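# Stow the earphones in the chest drawer and close it

## Task

Get the coiled earphones inside the small chest's open drawer, then push that drawer shut, with the chest still standing upright at the end.

## Robot and tools

Robot: two Franka FR3 arms with seven joints each, named left_arm and right_arm. Each carries a Robotiq 2F-140 two-finger gripper whose fingers can fold at a hinge. Cameras: cam_high is fixed on a stand behind the arms, and cam_left_wrist and cam_right_wrist ride on the wrists. All three give 896x504 images.

Frames: the scene frame has its origin at table-top height, halfway between the arms. +z points up, +x points out over the table, and left_arm sits on the +y side. Image left and right do not follow the arm names. Calibrated bases: left_arm at (-0.026, +0.384, +0.017) m, right_arm at (-0.059, -0.449, +0.017) m, each with a small yaw. Each arm reports hand poses in its own base frame, and its offsets run along its own base axes. Rotations turn about the Hand target position. The gripper's fingers point along its +z and close along its y. end_effector_position is the spot between the pads when they are closed. Fingertips stick out about 33 mm past it when the gap is 40 mm or less, and about 9 mm when fully open.

A row is 18 numbers, each in [-1, 1], always covering both arms in this order: left dx, dy, dz, rx, ry, rz, left gripper position, force_limit, speed, then the same nine for the right arm. The six pose numbers are offsets from that arm's Hand target as it stood when the action (or move call) began. They are not absolute poses. 1.0 equals 0.6 m or 180 degrees, and rx, ry, rz together form one rotation vector. Six zeros hold an arm at its Hand target. The gripper numbers are absolute settings, not offsets. position +1 is fully open (140 mm), about -0.8 is where the pads meet, and -1 closes until something blocks the fingers. force_limit ranges from about 14 N per pad at -1 to 58 N at +1. speed ranges from about 30 mm/s at -1 to 250 mm/s at +1, and a faster close grips much harder. Both start at +1. To leave a gripper unchanged, resend its last three numbers, because 0 is a real command.

Tools:
- execute_actions(actions, cameras): actions is a list of actions. Each action is up to 15 rows, one per 1/30 s step, lasting 0.5 s; a short action repeats its last row. Each row is measured from the action's start pose, not from the row before it. Sending an empty list returns images and the full status.
- move(target, speed, blend, blocking, cameras): steers along straight lines toward one row, or through a list of up to 15 rows. Every row in the list is an offset from the same starting Hand targets. speed is the top speed in m/s, from 0.002 to 2, default 0.25. blend is the corner rounding in metres; 0 means stop at each target. Paths are capped at 10 s and do not avoid obstacles or the other arm. The result adds a move: line giving how it ended (done, off_target, moving, held, fault) plus limits (paced = clipped, held = steps withheld).
- wait(seconds 0 to 10), stop (brakes a running move), zoom_image(camera, region [x0,y0,x1,y1] in pixels, at most 504 by 504, on the newest image), clear_fault(arm), read_manual (licence texts only), finished_scene(scene = this scene's number).

Controller: on every step the command is clipped to within 70 mm and 16 degrees of the measured pose. The Hand target shown in a result is the last command after clipping, and the next offsets start from it. The gripper may come to rest short of it. Another command, even all zeros, asks for it again; if it still falls short, add the gap as an offset. A large wrist turn can swing the elbow.

Results: end_effector_position (m) and end_effector_quat_wxyz, in the arm's base frame. object_status: 0 moving, 1 blocked while opening, 2 blocked while closing (normally a grip), 3 reached the setpoint or pads met (may or may not hold something). position_measured is in counts: 3 is open, 75 is about 100 mm, 139 about 60 mm, 200 about 20 mm, 230 pads meeting. Also reported: joint velocities, joint torques, external joint torque estimates, flange force along the gripper axes (includes held weight and sensor error), Tool commands, step readings of hand position, and a Wrist depth 7x7 grid of distances in front of each wrist camera ('-' means no value).

Gripping: close with -1 and check for object_status 2. To squeeze harder, raise force_limit and change position from -1 to -0.98. To loosen, open and then close slowly. Grip near the fingertips. A part near the palm can fold the fingers and be held loosely, or too tightly. Fingertips pushed point-first onto a surface fold easily and hide the contact.

Faults: an arm stops if contact torque reaches 85 N m on the four big joints or 11 N m on the three wrist joints, if outside force reaches 85 N (held weight counts), if a joint runs past its range, or if a joint moves too fast. Call clear_fault for that arm, and release the grip first if the grip is what pins it. MOTOR HOT warns of heating from loads, a stretched-out reach or pushing against something. Overheating brakes the arm for 30 to 60 s or longer.

Avoid: anything falling or being left off the table, which fails the task. Also avoid dropping or flinging parts, hard impacts or slamming the drawer, tipping the chest, the two grippers touching or squeezing each other, and gripping hard on a part still resting on something. Stopped arms also cost. Loose objects may get nudged now and then. Close the drawer with a gentle, steady push, and make sure the earphones stay inside before calling finished_scene.

Each tool is called after "Call:" by a JSON object that holds its "op" and its "data".

## Session

Call:
{"op": "execute_actions", "data": {"actions": []}}

Scene clock: 0.00 s.
left_arm: end_effector_position=(+0.4274, -0.2475, +0.1376) position_measured=3 object_status=3 end_effector_quat_wxyz=(-0.050, +0.219, +0.922, -0.314) | right_arm: end_effector_position=(+0.5438, +0.0718, +0.1622) position_measured=3 object_status=3 end_effector_quat_wxyz=(-0.026, +0.731, -0.671, +0.122)
Joint positions: left_arm=[-0.414 0.064 0.219 -2.309 -0.761 2.078 2.325] | right_arm=[0.131 -0.061 0.062 -2.365 -0.262 2.475 0.299]
Joint velocities: within noise
Joint torques (N m): no reading
External joint torques (N m): no reading
Flange force (N): no reading
Wrist depth (mm): cam_left_wrist=[594 476 371 304 258 223 196 / 749 531 400 325 272 235 204 / 820 594 439 349 289 245 214 / 968 118 471 373 308 137 217 / - 109 507 408 327 137 96 / - 217 256 373 352 295 101 / - 222 253 339 384 310 -] | cam_right_wrist=[347 331 314 300 287 274 263 / 359 342 324 310 296 282 270 / 374 355 335 319 303 290 278 / 386 124 347 329 314 138 283 / - 114 360 341 322 138 101 / - 391 373 351 334 320 96 / - 408 374 364 345 330 -]
Hand target: left_arm +0.4274, -0.2475, +0.1376; -0.050, +0.219, +0.922, -0.314 | right_arm +0.5438, +0.0718, +0.1622; -0.026, +0.731, -0.671, +0.122
Tool commands: left_gripper/position=+1.0 left_gripper/force_limit=+1.0 left_gripper/speed=+1.0 right_gripper/position=+1.0 right_gripper/force_limit=+1.0 right_gripper/speed=+1.0

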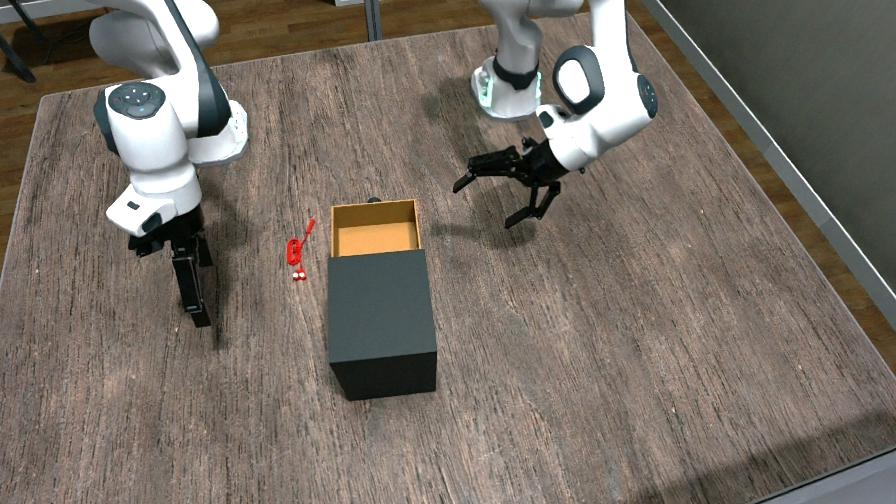

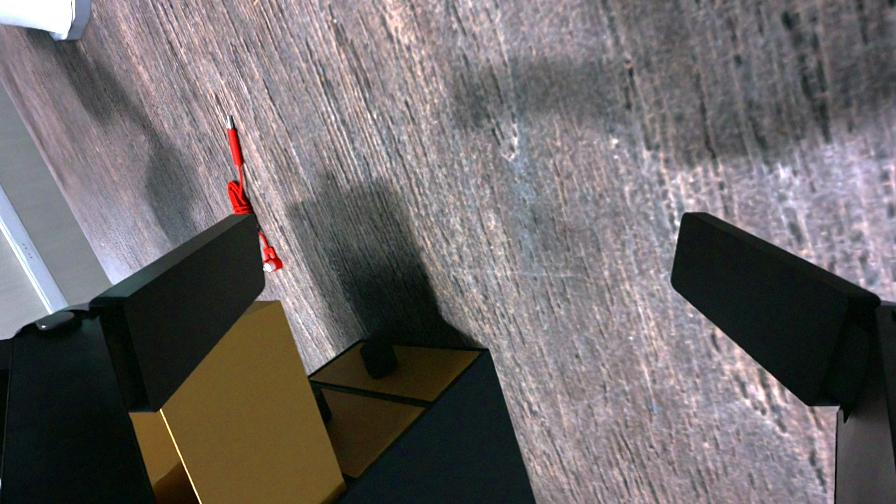

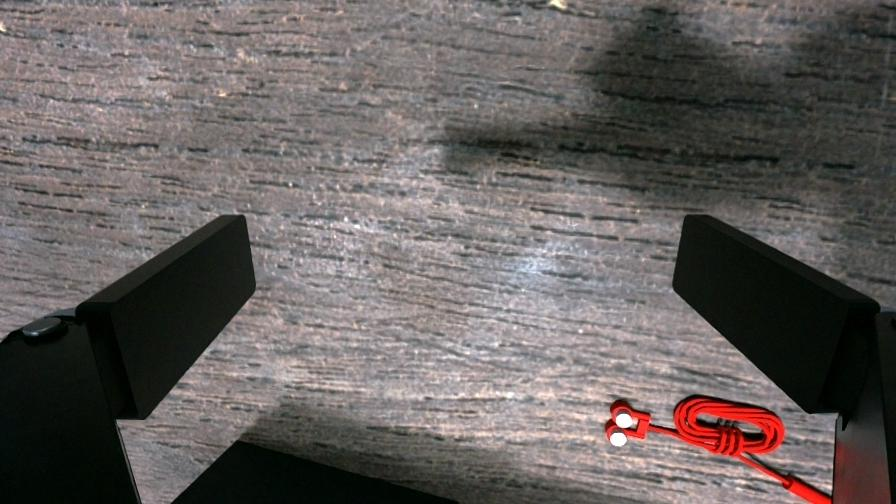

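Call:
{"op": "zoom_image", "data": {"camera": "cam_high", "region": [260, 170, 460, 410]}}

Call:
{"op": "zoom_image", "data": {"camera": "cam_left_wrist", "region": [130, 100, 540, 504]}}

Call:
{"op": "zoom_image", "data": {"camera": "cam_right_wrist", "region": [580, 340, 860, 504]}}

Scaled by 2.100 from the camera's 896x504 image, which has a finer 1280x720 frame.

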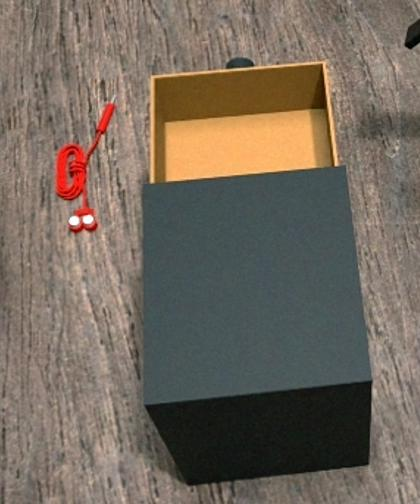

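Scaled by 1.229 from the camera's 896x504 image, which has a finer 1280x720 frame.

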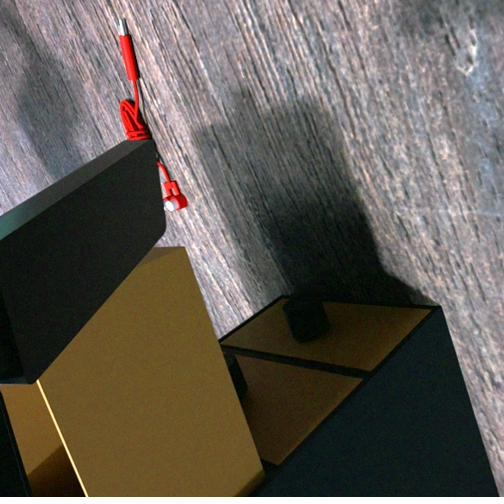

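Scaled by 1.800 from the camera's 896x504 image, which has a finer 1280x720 frame.

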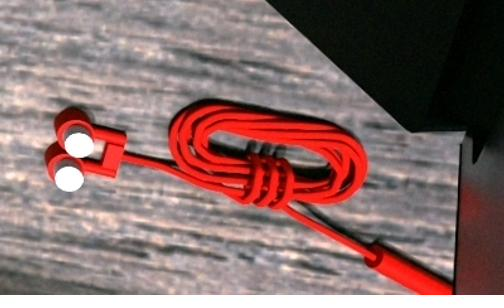

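Call:
{"op": "move", "data": {"target": [0.1667, 0.0833, 0.2, 0,0,0, 1,1,1, -0.27, 0.2137, -0.053, -0.0182, 0.0854, 0.4702, -0.08, -1, 0], "speed": 0.4, "cameras": ["all"]}}

Scene clock: 11.67 s.
left_arm: end_effector_position=(+0.5280, -0.1987, +0.2582) position_measured=3 object_status=3 end_effector_quat_wxyz=(-0.047, +0.222, +0.922, -0.315) | right_arm: end_effector_position=(+0.3823, +0.1999, +0.1308) position_measured=139 object_status=3 end_effector_quat_wxyz=(+0.001, +1.000, -0.002, +0.001)
Joint positions: left_arm=[-0.329 0.179 0.303 -1.842 -0.662 1.71 2.218] | right_arm=[0.642 -0.224 -0.16 -2.569 -0.053 2.349 -1.044]
Joint velocities: left_arm=[within noise] | right_arm=[0 0 0.001 0.001 0 0.001 -0.007]
Joint torques (N m): left_arm=[0.63 -33.92 1.98 23.97 0.02 1.05 -0.27] | right_arm=[1 -21.66 0.3 23.63 1.05 2.36 -0.19]
External joint torques (N m): left_arm=[0.56 2.16 0.29 0.54 0.46 -0.09 -0.21] | right_arm=[1.05 0.12 -0.38 1.69 0.47 -0.27 -0.19]
Flange force (N): left_arm=[-7.9 4.1 -2.3] | right_arm=[5.4 -3.3 -2.1]
Wrist depth (mm): cam_left_wrist=[914 686 539 439 373 323 284 / 911 755 570 469 394 339 296 / 435 463 357 504 421 358 310 / 2316 118 355 485 446 137 317 / - 109 353 503 477 128 96 / - 95 365 447 512 435 - / - 3304 366 659 558 460 -] | cam_right_wrist=[252 252 254 253 257 258 260 / 264 265 266 269 270 272 273 / 278 280 280 281 284 287 289 / 293 295 135 300 153 304 307 / 307 78 94 319 315 93 319 / - - 338 339 341 - 74 / - - - 364 - - -]
Hand target: left_arm +0.5274, -0.1976, +0.2576; -0.050, +0.219, +0.922, -0.314 | right_arm +0.3818, +0.2000, +0.1304; +0.000, +1.000, +0.001, +0.000
Off the commanded pose: left_arm 0.001 m, 0 deg | right_arm 0.001 m, 0 deg.
move: done

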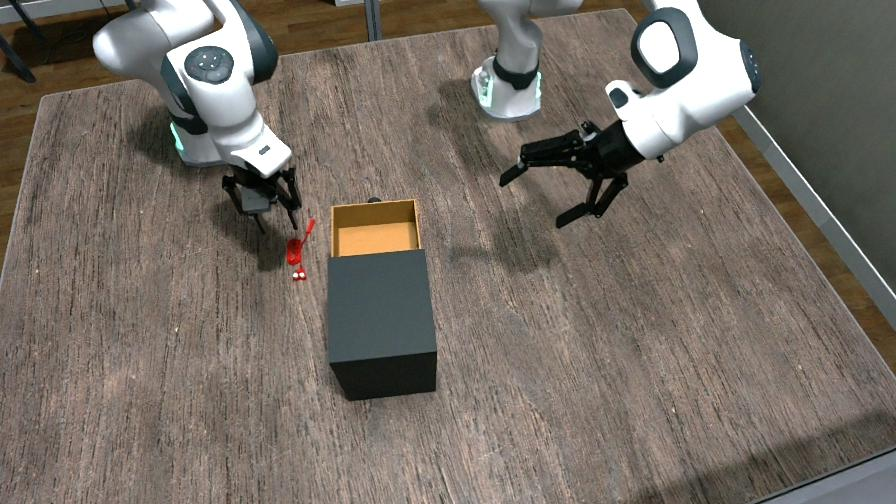

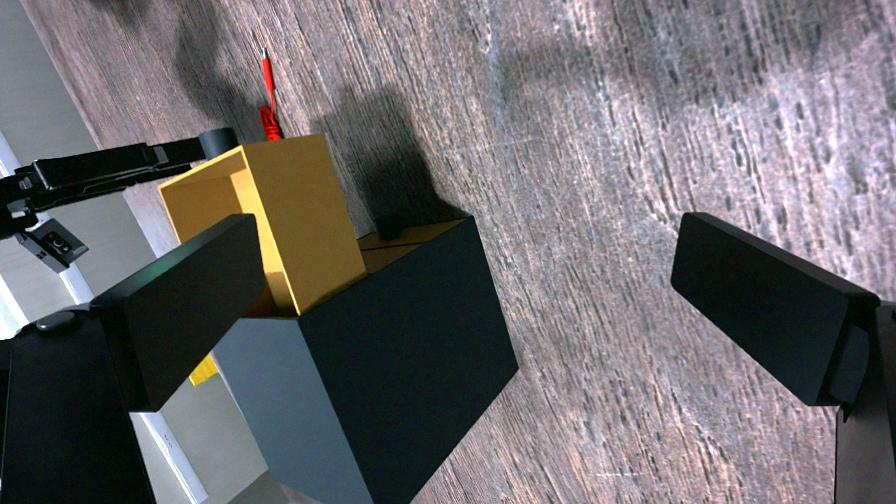

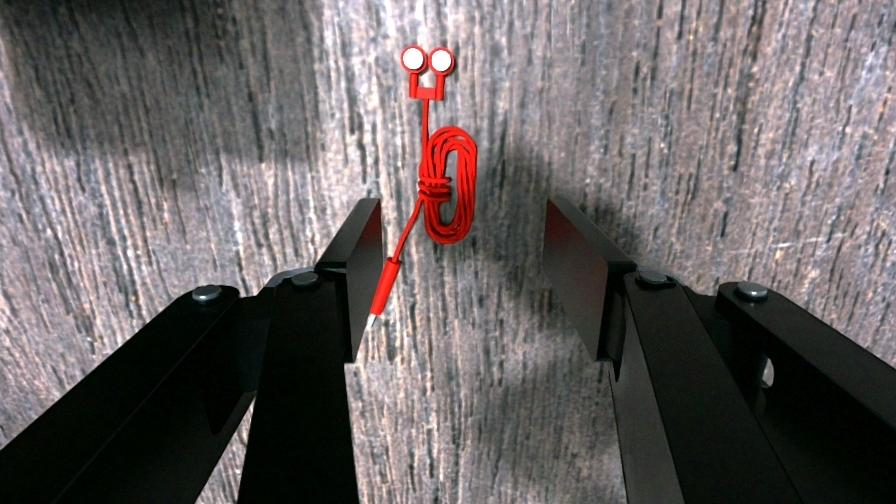

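Call:
{"op": "move", "data": {"target": [0,0,0, 0,0,0, 1,1,1, -0.0103, 0.005, -0.1173, 0,0,0, -0.08, -1, 0], "speed": 0.2, "cameras": ["cam_right_wrist", "cam_high"]}}

Scene clock: 16.83 s.
left_arm: end_effector_position=(+0.5280, -0.1987, +0.2582) position_measured=3 object_status=3 end_effector_quat_wxyz=(-0.047, +0.222, +0.922, -0.315) | right_arm: end_effector_position=(+0.3748, +0.2018, +0.0600) position_measured=139 object_status=3 end_effector_quat_wxyz=(+0.002, +1.000, -0.002, -0.001)
Joint positions: left_arm=[-0.329 0.179 0.303 -1.842 -0.662 1.71 2.217] | right_arm=[0.652 -0.075 -0.16 -2.634 -0.025 2.556 -1.054]
Joint velocities: left_arm=[within noise] | right_arm=[-0.001 0 0.001 -0.001 0.001 0.004 -0.002]
Joint torques (N m): left_arm=[0.65 -34.04 1.9 23.98 0.05 1.05 -0.28] | right_arm=[0.85 -24.22 0.21 20.77 0.97 2.95 -0.21]
External joint torques (N m): left_arm=[0.63 1.85 0.27 0.62 0.48 -0.08 -0.22] | right_arm=[0.85 0.17 -0.03 1.47 0.52 0.32 -0.21]
Flange force (N): left_arm=[-7.3 3.7 -2.4] | right_arm=[4.7 -3.2 1.3]
Wrist depth (mm): cam_left_wrist=[921 685 538 442 371 321 284 / 1041 737 572 472 395 337 295 / 441 463 358 504 419 357 310 / 2478 118 352 484 446 137 315 / - 109 352 474 477 128 96 / - 95 367 445 512 435 - / - 2155 - 645 559 459 -] | cam_right_wrist=[186 188 189 188 191 192 193 / 196 197 198 200 201 203 204 / 207 208 210 209 212 214 215 / 218 220 152 223 153 226 229 / - 78 88 238 236 93 238 / - - 251 253 254 - 74 / - - - 271 273 - -]
Hand target: left_arm +0.5274, -0.1976, +0.2576; -0.050, +0.219, +0.922, -0.314 | right_arm +0.3756, +0.2030, +0.0600; +0.000, +1.000, +0.001, +0.000
Off the commanded pose: left_arm 0.001 m, 0 deg | right_arm 0.001 m, 0 deg.
move: done
Images, in order (width x height): cam_high 896x504, cam_right_wrist 896x504.

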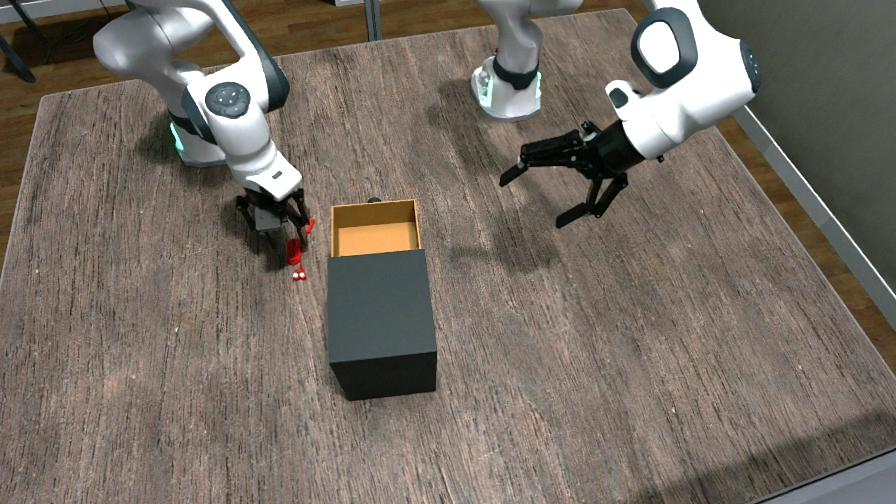

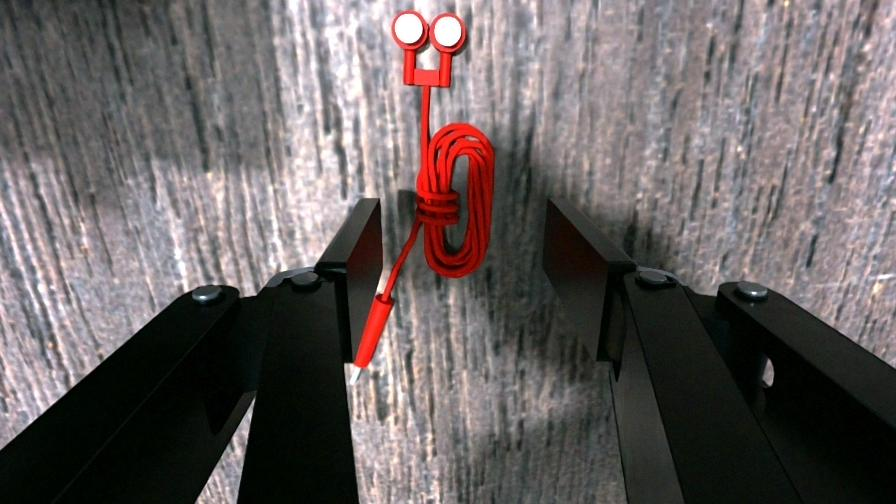

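Call:
{"op": "move", "data": {"target": [0,0,0, 0,0,0, 1,1,1, 0, 0, -0.0695, 0,0,0, -0.08, -1, 0], "speed": 0.12, "cameras": ["cam_right_wrist"]}}

Scene clock: 19.20 s.
left_arm: end_effector_position=(+0.5280, -0.1987, +0.2582) position_measured=3 object_status=3 end_effector_quat_wxyz=(-0.047, +0.222, +0.922, -0.315) | right_arm: end_effector_position=(+0.3749, +0.2017, +0.0183) position_measured=139 object_status=3 end_effector_quat_wxyz=(+0.002, +1.000, -0.003, -0.001)
Joint positions: left_arm=[-0.329 0.179 0.303 -1.842 -0.662 1.71 2.217] | right_arm=[0.654 0.041 -0.158 -2.644 0.011 2.681 -1.079]
Joint velocities: left_arm=[within noise] | right_arm=[-0.002 -0.001 0.001 0 0.002 0.005 -0.006]
Joint torques (N m): left_arm=[0.66 -34.02 1.92 23.99 0.05 1.07 -0.25] | right_arm=[0.47 -26.3 0.21 18.71 0.89 2.95 -0.22]
External joint torques (N m): left_arm=[0.66 2.09 0.3 0.54 0.49 -0.06 -0.19] | right_arm=[0.48 0.19 0.36 1.36 0.53 0.33 -0.22]
Flange force (N): left_arm=[-7.6 4.1 -2.3] | right_arm=[4.3 -2.8 2.3]
Wrist depth (mm): cam_left_wrist=[908 688 536 442 370 320 284 / 939 731 572 470 393 339 296 / 422 486 357 505 419 354 310 / 2360 118 364 485 447 137 317 / - 109 363 454 481 128 96 / - 102 360 443 514 437 - / - - - 640 557 460 -] | cam_right_wrist=[148 149 150 150 152 153 155 / 156 157 159 159 161 162 163 / 165 166 167 166 169 171 172 / 174 175 152 177 175 181 183 / 183 78 94 191 188 93 190 / - - - 202 203 - 74 / - - - 216 218 - -]
Hand target: left_arm +0.5274, -0.1976, +0.2576; -0.050, +0.219, +0.922, -0.314 | right_arm +0.3756, +0.2030, +0.0183; +0.000, +1.000, +0.001, +0.000
Off the commanded pose: left_arm 0.001 m, 0 deg | right_arm 0.001 m, 0 deg.
move: done
Images, in order (width x height): cam_right_wrist 896x504.

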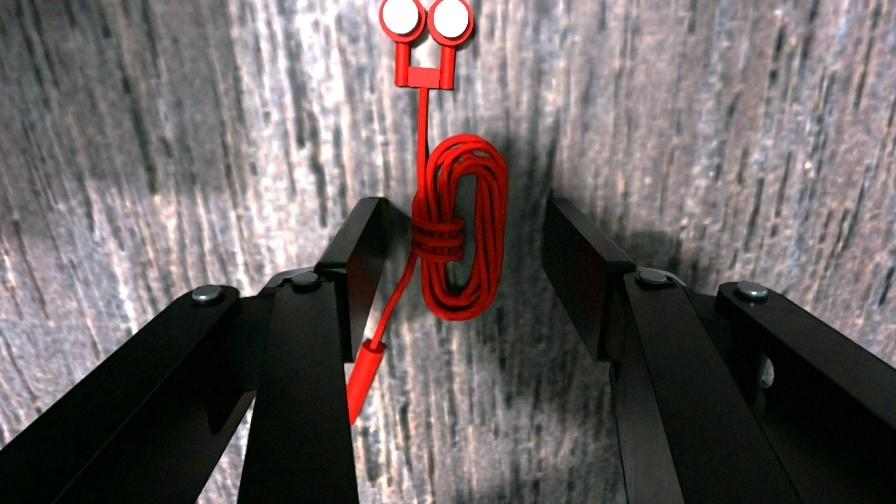

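Call:
{"op": "move", "data": {"target": [[0,0,0, 0,0,0, 1,1,1, 0, 0, 0.002, 0,0,0, -0.08, -1, 0], [0,0,0, 0,0,0, 1,1,1, 0, 0, 0.002, 0,0,0, -1, -1, -1]], "speed": 0.1, "cameras": ["cam_right_wrist"]}}

Scene clock: 22.43 s.
left_arm: end_effector_position=(+0.5280, -0.1987, +0.2582) position_measured=3 object_status=3 end_effector_quat_wxyz=(-0.047, +0.222, +0.922, -0.315) | right_arm: end_effector_position=(+0.3759, +0.2023, +0.0193) position_measured=214 object_status=2 end_effector_quat_wxyz=(+0.001, +1.000, -0.002, +0.000)
Joint positions: left_arm=[-0.329 0.179 0.303 -1.842 -0.662 1.71 2.217] | right_arm=[0.654 0.04 -0.158 -2.643 0.011 2.682 -1.08]
Joint torques (N m): left_arm=[0.64 -33.99 1.97 24.04 0.04 1.06 -0.28] | right_arm=[0.53 -26.68 0.02 18.4 0.6 2.51 -0.19]
External joint torques (N m): left_arm=[0.56 2.05 0.27 0.61 0.47 -0.09 -0.22] | right_arm=[0.48 -0.25 0.1 1.02 0.24 -0.12 -0.19]
Flange force (N): left_arm=[-7.9 4.0 -2.4] | right_arm=[2.6 -1.7 -0.7]
Wrist depth (mm): cam_left_wrist=[898 690 533 439 371 323 285 / 901 727 579 473 395 339 297 / 417 462 358 502 419 355 311 / 430 118 367 486 445 137 318 / - 109 364 457 481 127 96 / - 102 370 441 513 435 - / - - 417 642 554 461 -] | cam_right_wrist=[149 150 152 151 153 154 156 / 157 158 160 160 161 163 163 / 166 167 168 167 171 171 173 / 176 177 177 124 178 182 183 / 186 185 - 88 94 189 195 / 196 - - - 70 - 206 / - - - - - 72 -]
Hand target: left_arm +0.5274, -0.1976, +0.2576; -0.050, +0.219, +0.922, -0.314 | right_arm +0.3756, +0.2030, +0.0195; +0.000, +1.000, +0.001, +0.000
Off the commanded pose: left_arm 0.001 m, 0 deg | right_arm 0.001 m, 0 deg.
move: done
Images, in order (width x height): cam_right_wrist 896x504.

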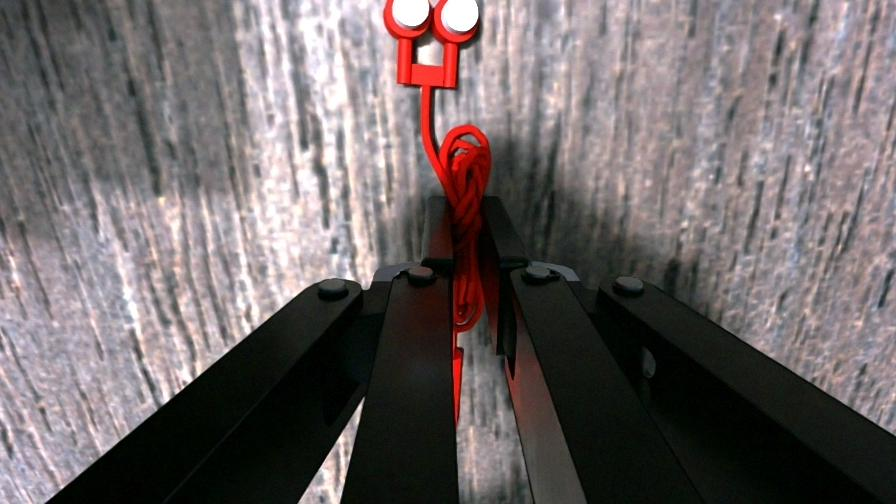

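Call:
{"op": "move", "data": {"target": [0,0,0, 0,0,0, 1,1,1, 0, 0, 0.15, 0,0,0, -1, -1, -1], "speed": 0.15, "cameras": ["cam_right_wrist", "cam_high"]}}

Scene clock: 24.67 s.
left_arm: end_effector_position=(+0.5280, -0.1987, +0.2582) position_measured=3 object_status=3 end_effector_quat_wxyz=(-0.047, +0.222, +0.922, -0.315) | right_arm: end_effector_position=(+0.3759, +0.2035, +0.1090) position_measured=214 object_status=2 end_effector_quat_wxyz=(+0.000, +1.000, +0.003, +0.000)
Joint positions: left_arm=[-0.329 0.179 0.303 -1.842 -0.662 1.71 2.217] | right_arm=[0.647 -0.19 -0.154 -2.6 -0.042 2.412 -1.05]
Joint velocities: left_arm=[within noise] | right_arm=[0.001 0 -0.001 -0.001 0 -0.004 0.003]
Joint torques (N m): left_arm=[0.66 -34.02 1.98 24.03 0.05 1.05 -0.27] | right_arm=[-0.11 -23.27 0.8 22.41 0.42 2.3 0.16]
External joint torques (N m): left_arm=[0.77 1.87 0.46 0.69 0.49 -0.07 -0.2] | right_arm=[-0.1 -1 0.24 1.17 -0.13 -0.34 0.16]
Flange force (N): left_arm=[-7.6 4.0 -2.8] | right_arm=[0.3 -0.6 -4.3]
Wrist depth (mm): cam_left_wrist=[911 694 533 436 371 321 284 / 946 742 578 470 393 338 298 / 443 476 359 505 419 356 311 / 2406 118 362 485 445 137 317 / - 109 356 456 475 128 96 / - 102 359 447 518 435 - / - - 373 637 559 459 -] | cam_right_wrist=[232 232 234 235 236 238 238 / 244 245 246 242 249 250 252 / 256 258 259 255 262 264 266 / 271 274 274 113 275 280 282 / 288 285 - 88 94 294 301 / 303 - - - 70 - 316 / - - - - - 72 -]
Hand target: left_arm +0.5274, -0.1976, +0.2576; -0.050, +0.219, +0.922, -0.314 | right_arm +0.3756, +0.2030, +0.1095; +0.000, +1.000, +0.001, +0.000
Off the commanded pose: left_arm 0.001 m, 0 deg | right_arm 0.001 m, 0 deg.
move: done
Images, in order (width x height): cam_high 896x504, cam_right_wrist 896x504.

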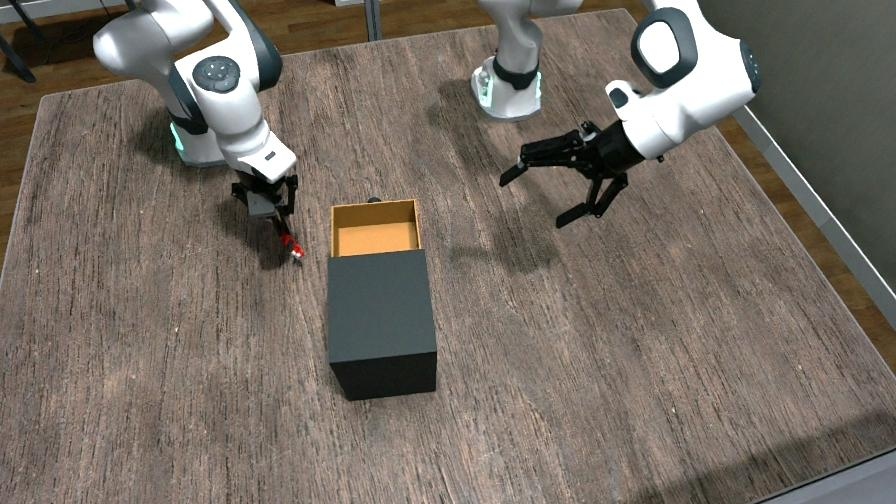

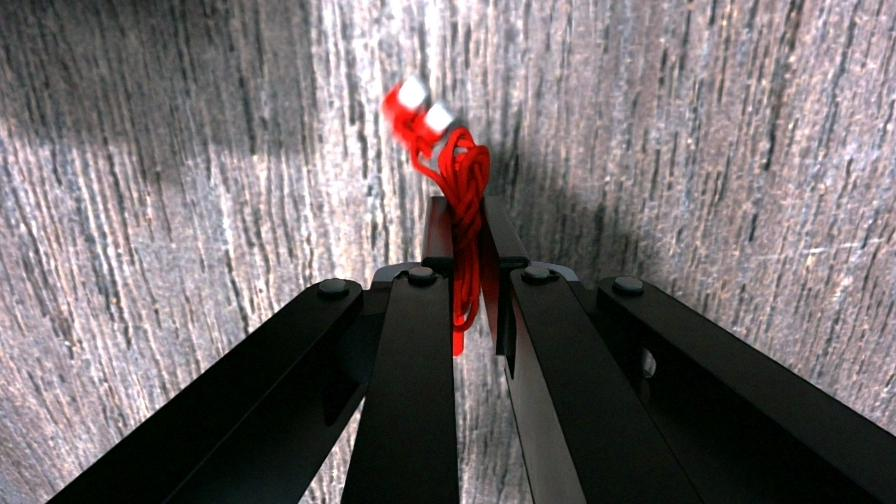

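Call:
{"op": "move", "data": {"target": [[0,0,0, 0,0,0, 1,1,1, 0, 0, 0.3675, 0,0,0, -1, -1, -1],[0,0,0, 0,0,0, 1,1,1, 0.1073, 0.1617, 0.3675, 0,0,0, -1, -1, -1]], "speed": 0.25, "blend": [0.05, 0], "cameras": ["all"]}}

Scene clock: 27.77 s.
left_arm: end_effector_position=(+0.5280, -0.1987, +0.2582) position_measured=3 object_status=3 end_effector_quat_wxyz=(-0.047, +0.222, +0.922, -0.315) | right_arm: end_effector_position=(+0.4406, +0.2997, +0.3303) position_measured=214 object_status=2 end_effector_quat_wxyz=(+0.001, +1.000, +0.005, +0.001)
Joint positions: left_arm=[-0.329 0.179 0.303 -1.842 -0.662 1.71 2.217] | right_arm=[0.68 -0.097 -0.077 -1.896 -0.01 1.801 -0.975]
Joint velocities: left_arm=[within noise] | right_arm=[0.001 0 0 0 0 -0.001 0.007]
Joint torques (N m): left_arm=[0.62 -34.02 1.98 24 0.04 1.06 -0.26] | right_arm=[0.38 -29.2 0.19 26.73 1.32 2.4 0.23]
External joint torques (N m): left_arm=[0.71 2.14 0.43 0.49 0.49 -0.08 -0.2] | right_arm=[0.38 0.15 0.03 1.87 0.53 -0.24 0.23]
Flange force (N): left_arm=[-7.6 4.3 -2.3] | right_arm=[5.5 -4.7 -5.2]
Wrist depth (mm): cam_left_wrist=[939 686 534 442 370 323 284 / 972 767 580 471 393 338 297 / - 461 356 503 418 356 311 / 2478 118 355 485 446 137 316 / - 110 364 446 476 128 96 / - 411 364 442 515 436 - / - 2608 355 640 556 461 -] | cam_right_wrist=[243 283 282 436 438 442 445 / 447 299 - 457 462 466 469 / 476 303 313 301 490 491 494 / 501 508 509 123 511 521 528 / 531 529 - 88 94 552 563 / 557 - - - 70 - 587 / - - - - - 72 -]
Hand target: left_arm +0.5274, -0.1976, +0.2576; -0.050, +0.219, +0.922, -0.314 | right_arm +0.4400, +0.3000, +0.3300; +0.000, +1.000, +0.001, +0.000
Off the commanded pose: left_arm 0.001 m, 0 deg | right_arm 0.001 m, 0 deg.
move: done

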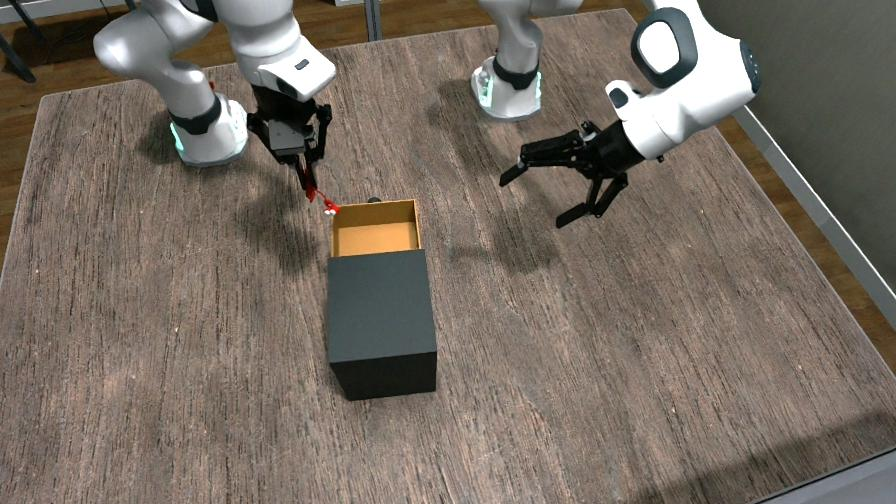

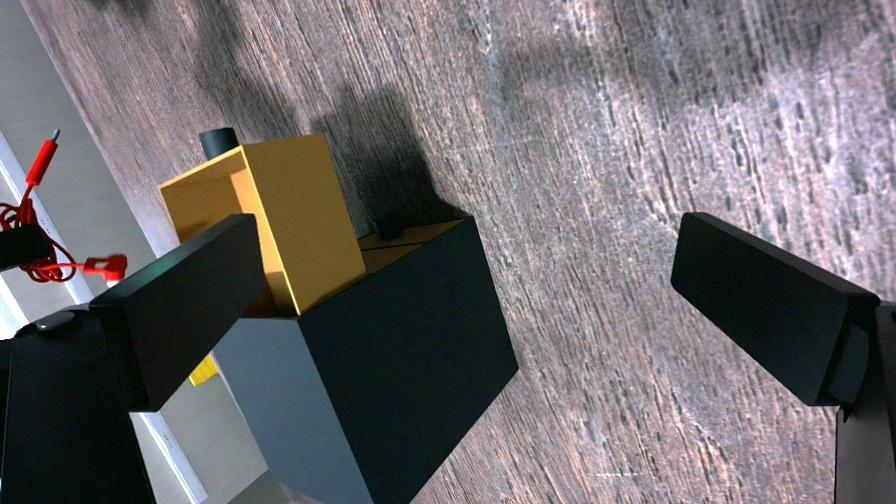

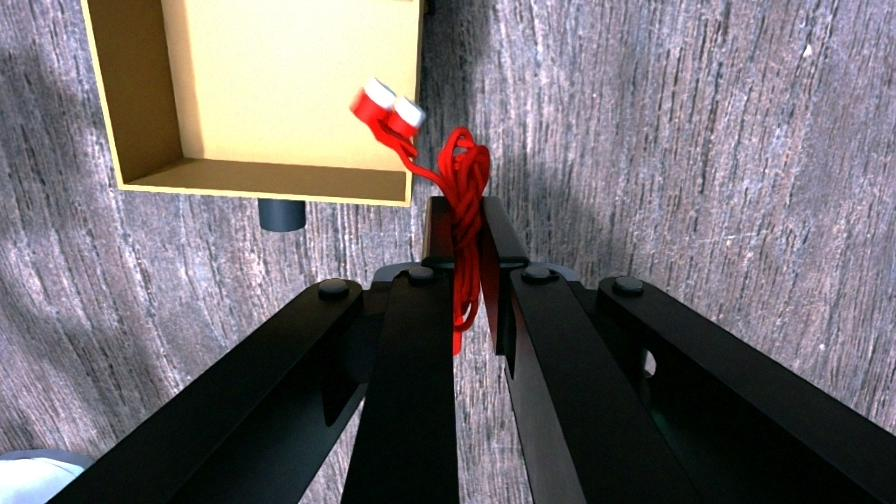

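Call:
{"op": "move", "data": {"target": [0,0,0, 0,0,0, 1,1,1, 0.0817, 0.1683, 0, 0,0,0, -1, -1, -1], "speed": 0.25, "cameras": ["all"]}}

Scene clock: 31.20 s.
left_arm: end_effector_position=(+0.5280, -0.1987, +0.2582) position_measured=3 object_status=3 end_effector_quat_wxyz=(-0.047, +0.222, +0.922, -0.315) | right_arm: end_effector_position=(+0.4895, +0.4010, +0.3303) position_measured=214 object_status=2 end_effector_quat_wxyz=(+0.001, +1.000, +0.005, +0.001)
Joint positions: left_arm=[-0.329 0.179 0.303 -1.842 -0.662 1.71 2.217] | right_arm=[0.723 0.23 -0.041 -1.484 0.007 1.715 -0.898]
Joint velocities: left_arm=[within noise] | right_arm=[0 0 0 0 0 -0.001 0.006]
Joint torques (N m): left_arm=[0.65 -34.03 1.92 24 0.04 1.06 -0.28] | right_arm=[0.42 -40.22 -0.34 26.51 1.31 2.46 0.17]
External joint torques (N m): left_arm=[0.72 2 0.35 0.56 0.48 -0.07 -0.22] | right_arm=[0.35 0.07 -0.32 1.84 0.51 -0.17 0.17]
Flange force (N): left_arm=[-7.5 4.0 -2.4] | right_arm=[7.3 -6.4 -5.8]
Wrist depth (mm): cam_left_wrist=[901 683 534 438 372 322 284 / 968 762 576 468 395 337 298 / 2383 463 356 506 419 357 311 / - 118 353 487 446 137 316 / - 109 364 454 477 128 96 / - 102 - 445 514 436 - / - 2528 397 639 558 459 -] | cam_right_wrist=[429 431 217 218 221 444 444 / 450 452 305 296 301 466 470 / 475 479 468 155 486 490 496 / 502 504 334 123 506 521 525 / 530 527 - 88 94 544 559 / 558 - - - 70 - 587 / - - - - - 72 -]
Hand target: left_arm +0.5274, -0.1976, +0.2576; -0.050, +0.219, +0.922, -0.314 | right_arm +0.4890, +0.4010, +0.3300; +0.000, +1.000, +0.001, +0.000
Off the commanded pose: left_arm 0.001 m, 0 deg | right_arm 0.001 m, 1 deg.
move: done

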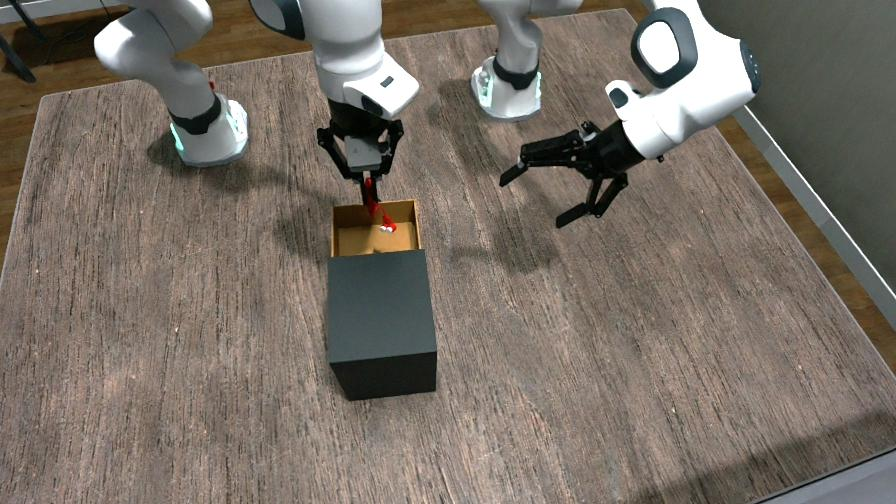

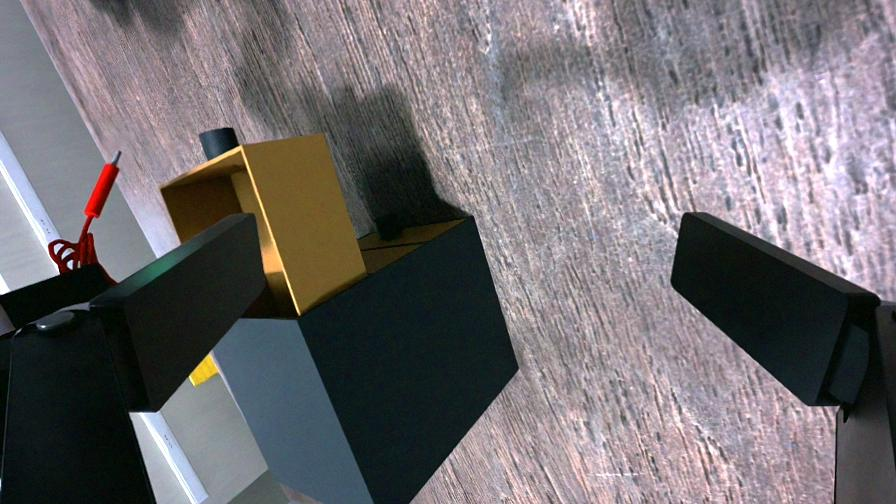

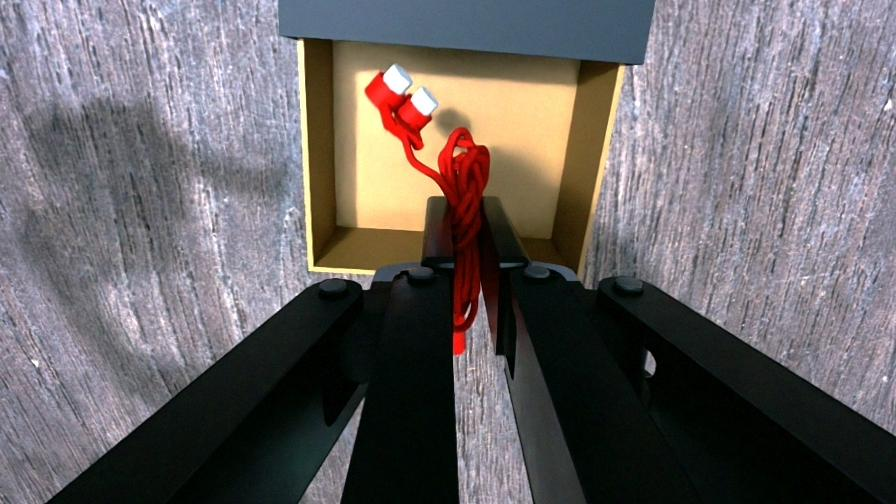

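Call:
{"op": "move", "data": {"target": [0,0,0, 0,0,0, 1,1,1, 0.0017, -0.0417, 0, 0,0,-0.4167, -1, -1, -1], "speed": 0.35, "cameras": ["all"]}}

Scene clock: 40.53 s.
left_arm: end_effector_position=(+0.5280, -0.1987, +0.2582) position_measured=3 object_status=3 end_effector_quat_wxyz=(-0.047, +0.222, +0.922, -0.315) | right_arm: end_effector_position=(+0.4892, +0.3762, +0.3288) position_measured=214 object_status=2 end_effector_quat_wxyz=(+0.002, +0.796, -0.605, -0.002)
Joint positions: left_arm=[-0.329 0.179 0.303 -1.842 -0.662 1.71 2.217] | right_arm=[0.904 0.189 -0.28 -1.552 0.055 1.728 0.35]
Joint velocities: left_arm=[within noise] | right_arm=[-0.001 0 0 0 -0.001 0.001 0.006]
Joint torques (N m): left_arm=[0.65 -34 1.97 24.08 0.05 1.07 -0.27] | right_arm=[1 -39.01 -2.01 25.49 0.6 2.83 0.22]
External joint torques (N m): left_arm=[0.61 2.12 0.31 0.6 0.49 -0.07 -0.21] | right_arm=[0.86 -1.27 -0.65 0.95 -0.15 0.32 0.22]
Flange force (N): left_arm=[-8.0 4.2 -2.4] | right_arm=[-0.4 1.5 -1.5]
Wrist depth (mm): cam_left_wrist=[921 686 534 437 372 323 284 / 935 762 582 467 394 338 296 / 2478 807 358 510 417 357 311 / 2383 118 354 486 446 137 317 / - 109 362 453 478 128 96 / - 95 356 444 512 432 - / - - 377 639 558 460 -] | cam_right_wrist=[- 215 253 436 438 440 445 / 224 226 237 300 453 464 465 / 236 238 242 155 480 489 492 / 249 251 254 113 505 516 523 / 528 525 - 88 94 536 557 / 553 - - - 70 - 582 / - - - - - 72 -]
Hand target: left_arm +0.5274, -0.1976, +0.2576; -0.050, +0.219, +0.922, -0.314 | right_arm +0.4901, +0.3760, +0.3300; +0.000, +0.794, -0.608, +0.000
Off the commanded pose: left_arm 0.001 m, 0 deg | right_arm 0.002 m, 0 deg.
move: done

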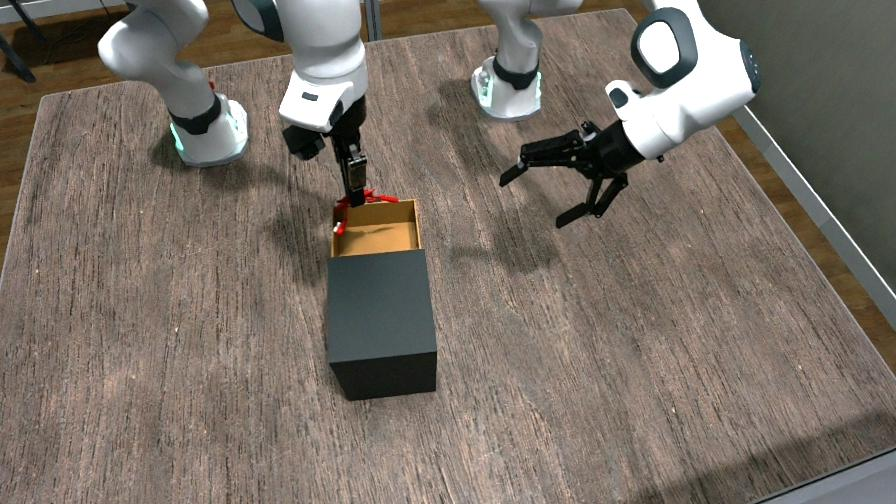

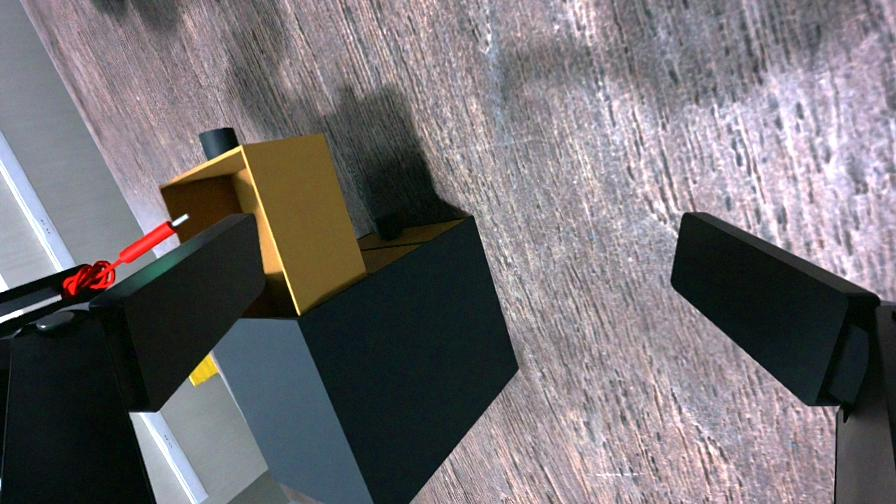

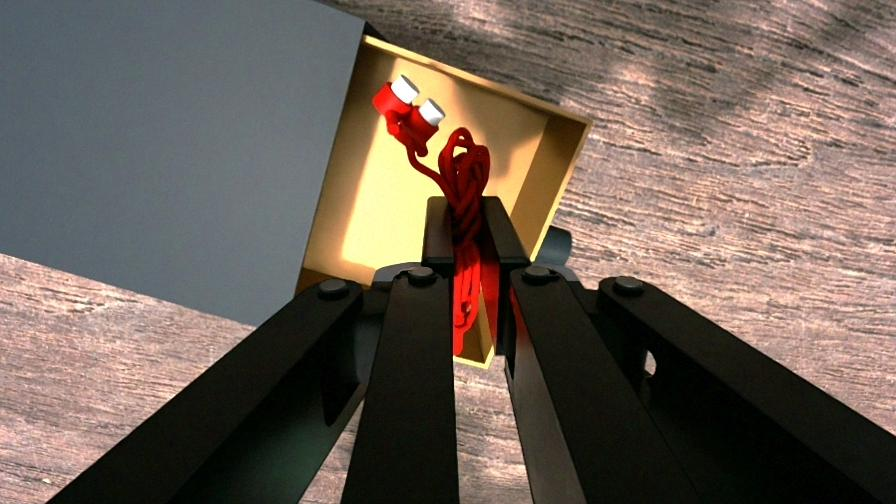

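Call:
{"op": "move", "data": {"target": [0,0,0, 0,0,0, 1,1,1, 0, 0, -0.2267, 0,0,0, -1, -1, -1], "speed": 0.15, "cameras": ["all"]}}

Scene clock: 43.60 s.
left_arm: end_effector_position=(+0.5280, -0.1987, +0.2582) position_measured=3 object_status=3 end_effector_quat_wxyz=(-0.047, +0.222, +0.922, -0.315) | right_arm: end_effector_position=(+0.4894, +0.3746, +0.1929) position_measured=214 object_status=2 end_effector_quat_wxyz=(+0.003, +0.792, -0.610, +0.000)
Joint positions: left_arm=[-0.329 0.179 0.303 -1.842 -0.662 1.71 2.217] | right_arm=[0.907 0.24 -0.275 -1.833 0.071 2.058 0.348]
Joint velocities: left_arm=[within noise] | right_arm=[0.001 0 0.001 0 0.001 0.004 -0.003]
Joint torques (N m): left_arm=[0.64 -33.98 1.92 24.03 0.03 1.07 -0.27] | right_arm=[0.17 -39.58 -1.85 25.51 1.18 2.77 -0.19]
External joint torques (N m): left_arm=[0.65 2.03 0.3 0.62 0.47 -0.07 -0.21] | right_arm=[0.16 -0.54 0.07 1.39 0.53 0.25 -0.19]
Flange force (N): left_arm=[-7.8 4.1 -2.4] | right_arm=[-1.5 -4.1 -1.7]
Wrist depth (mm): cam_left_wrist=[911 677 539 441 371 320 284 / 1046 765 583 469 396 340 297 / 2383 456 359 502 421 354 309 / 325 118 352 482 445 137 316 / - 109 352 454 481 128 96 / - 101 358 446 514 435 - / - - - 635 557 460 -] | cam_right_wrist=[- 92 159 310 314 315 316 / 96 97 170 173 180 330 333 / - 102 179 181 186 147 351 / - 182 188 123 189 152 372 / - 113 - 88 94 386 394 / 119 - - - 70 - 415 / - - - - - 72 -]
Hand target: left_arm +0.5274, -0.1976, +0.2576; -0.050, +0.219, +0.922, -0.314 | right_arm +0.4901, +0.3760, +0.1940; +0.000, +0.794, -0.608, +0.000
Off the commanded pose: left_arm 0.001 m, 0 deg | right_arm 0.002 m, 0 deg.
move: done

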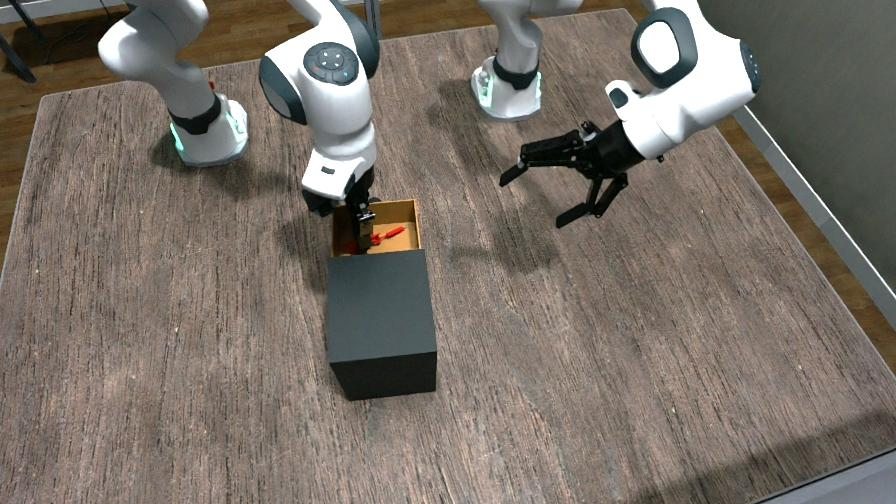

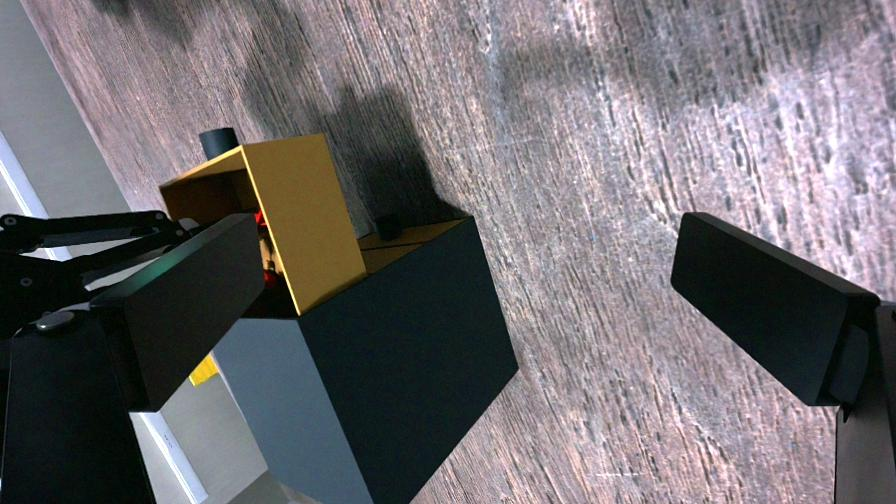

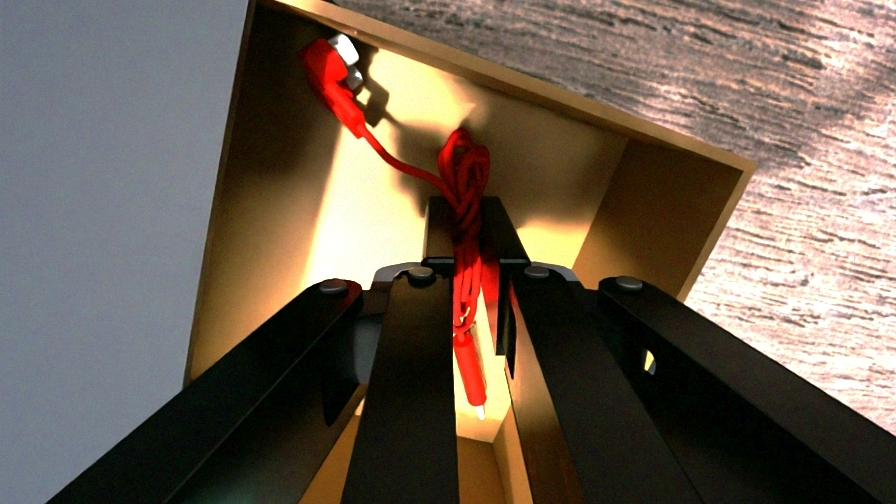

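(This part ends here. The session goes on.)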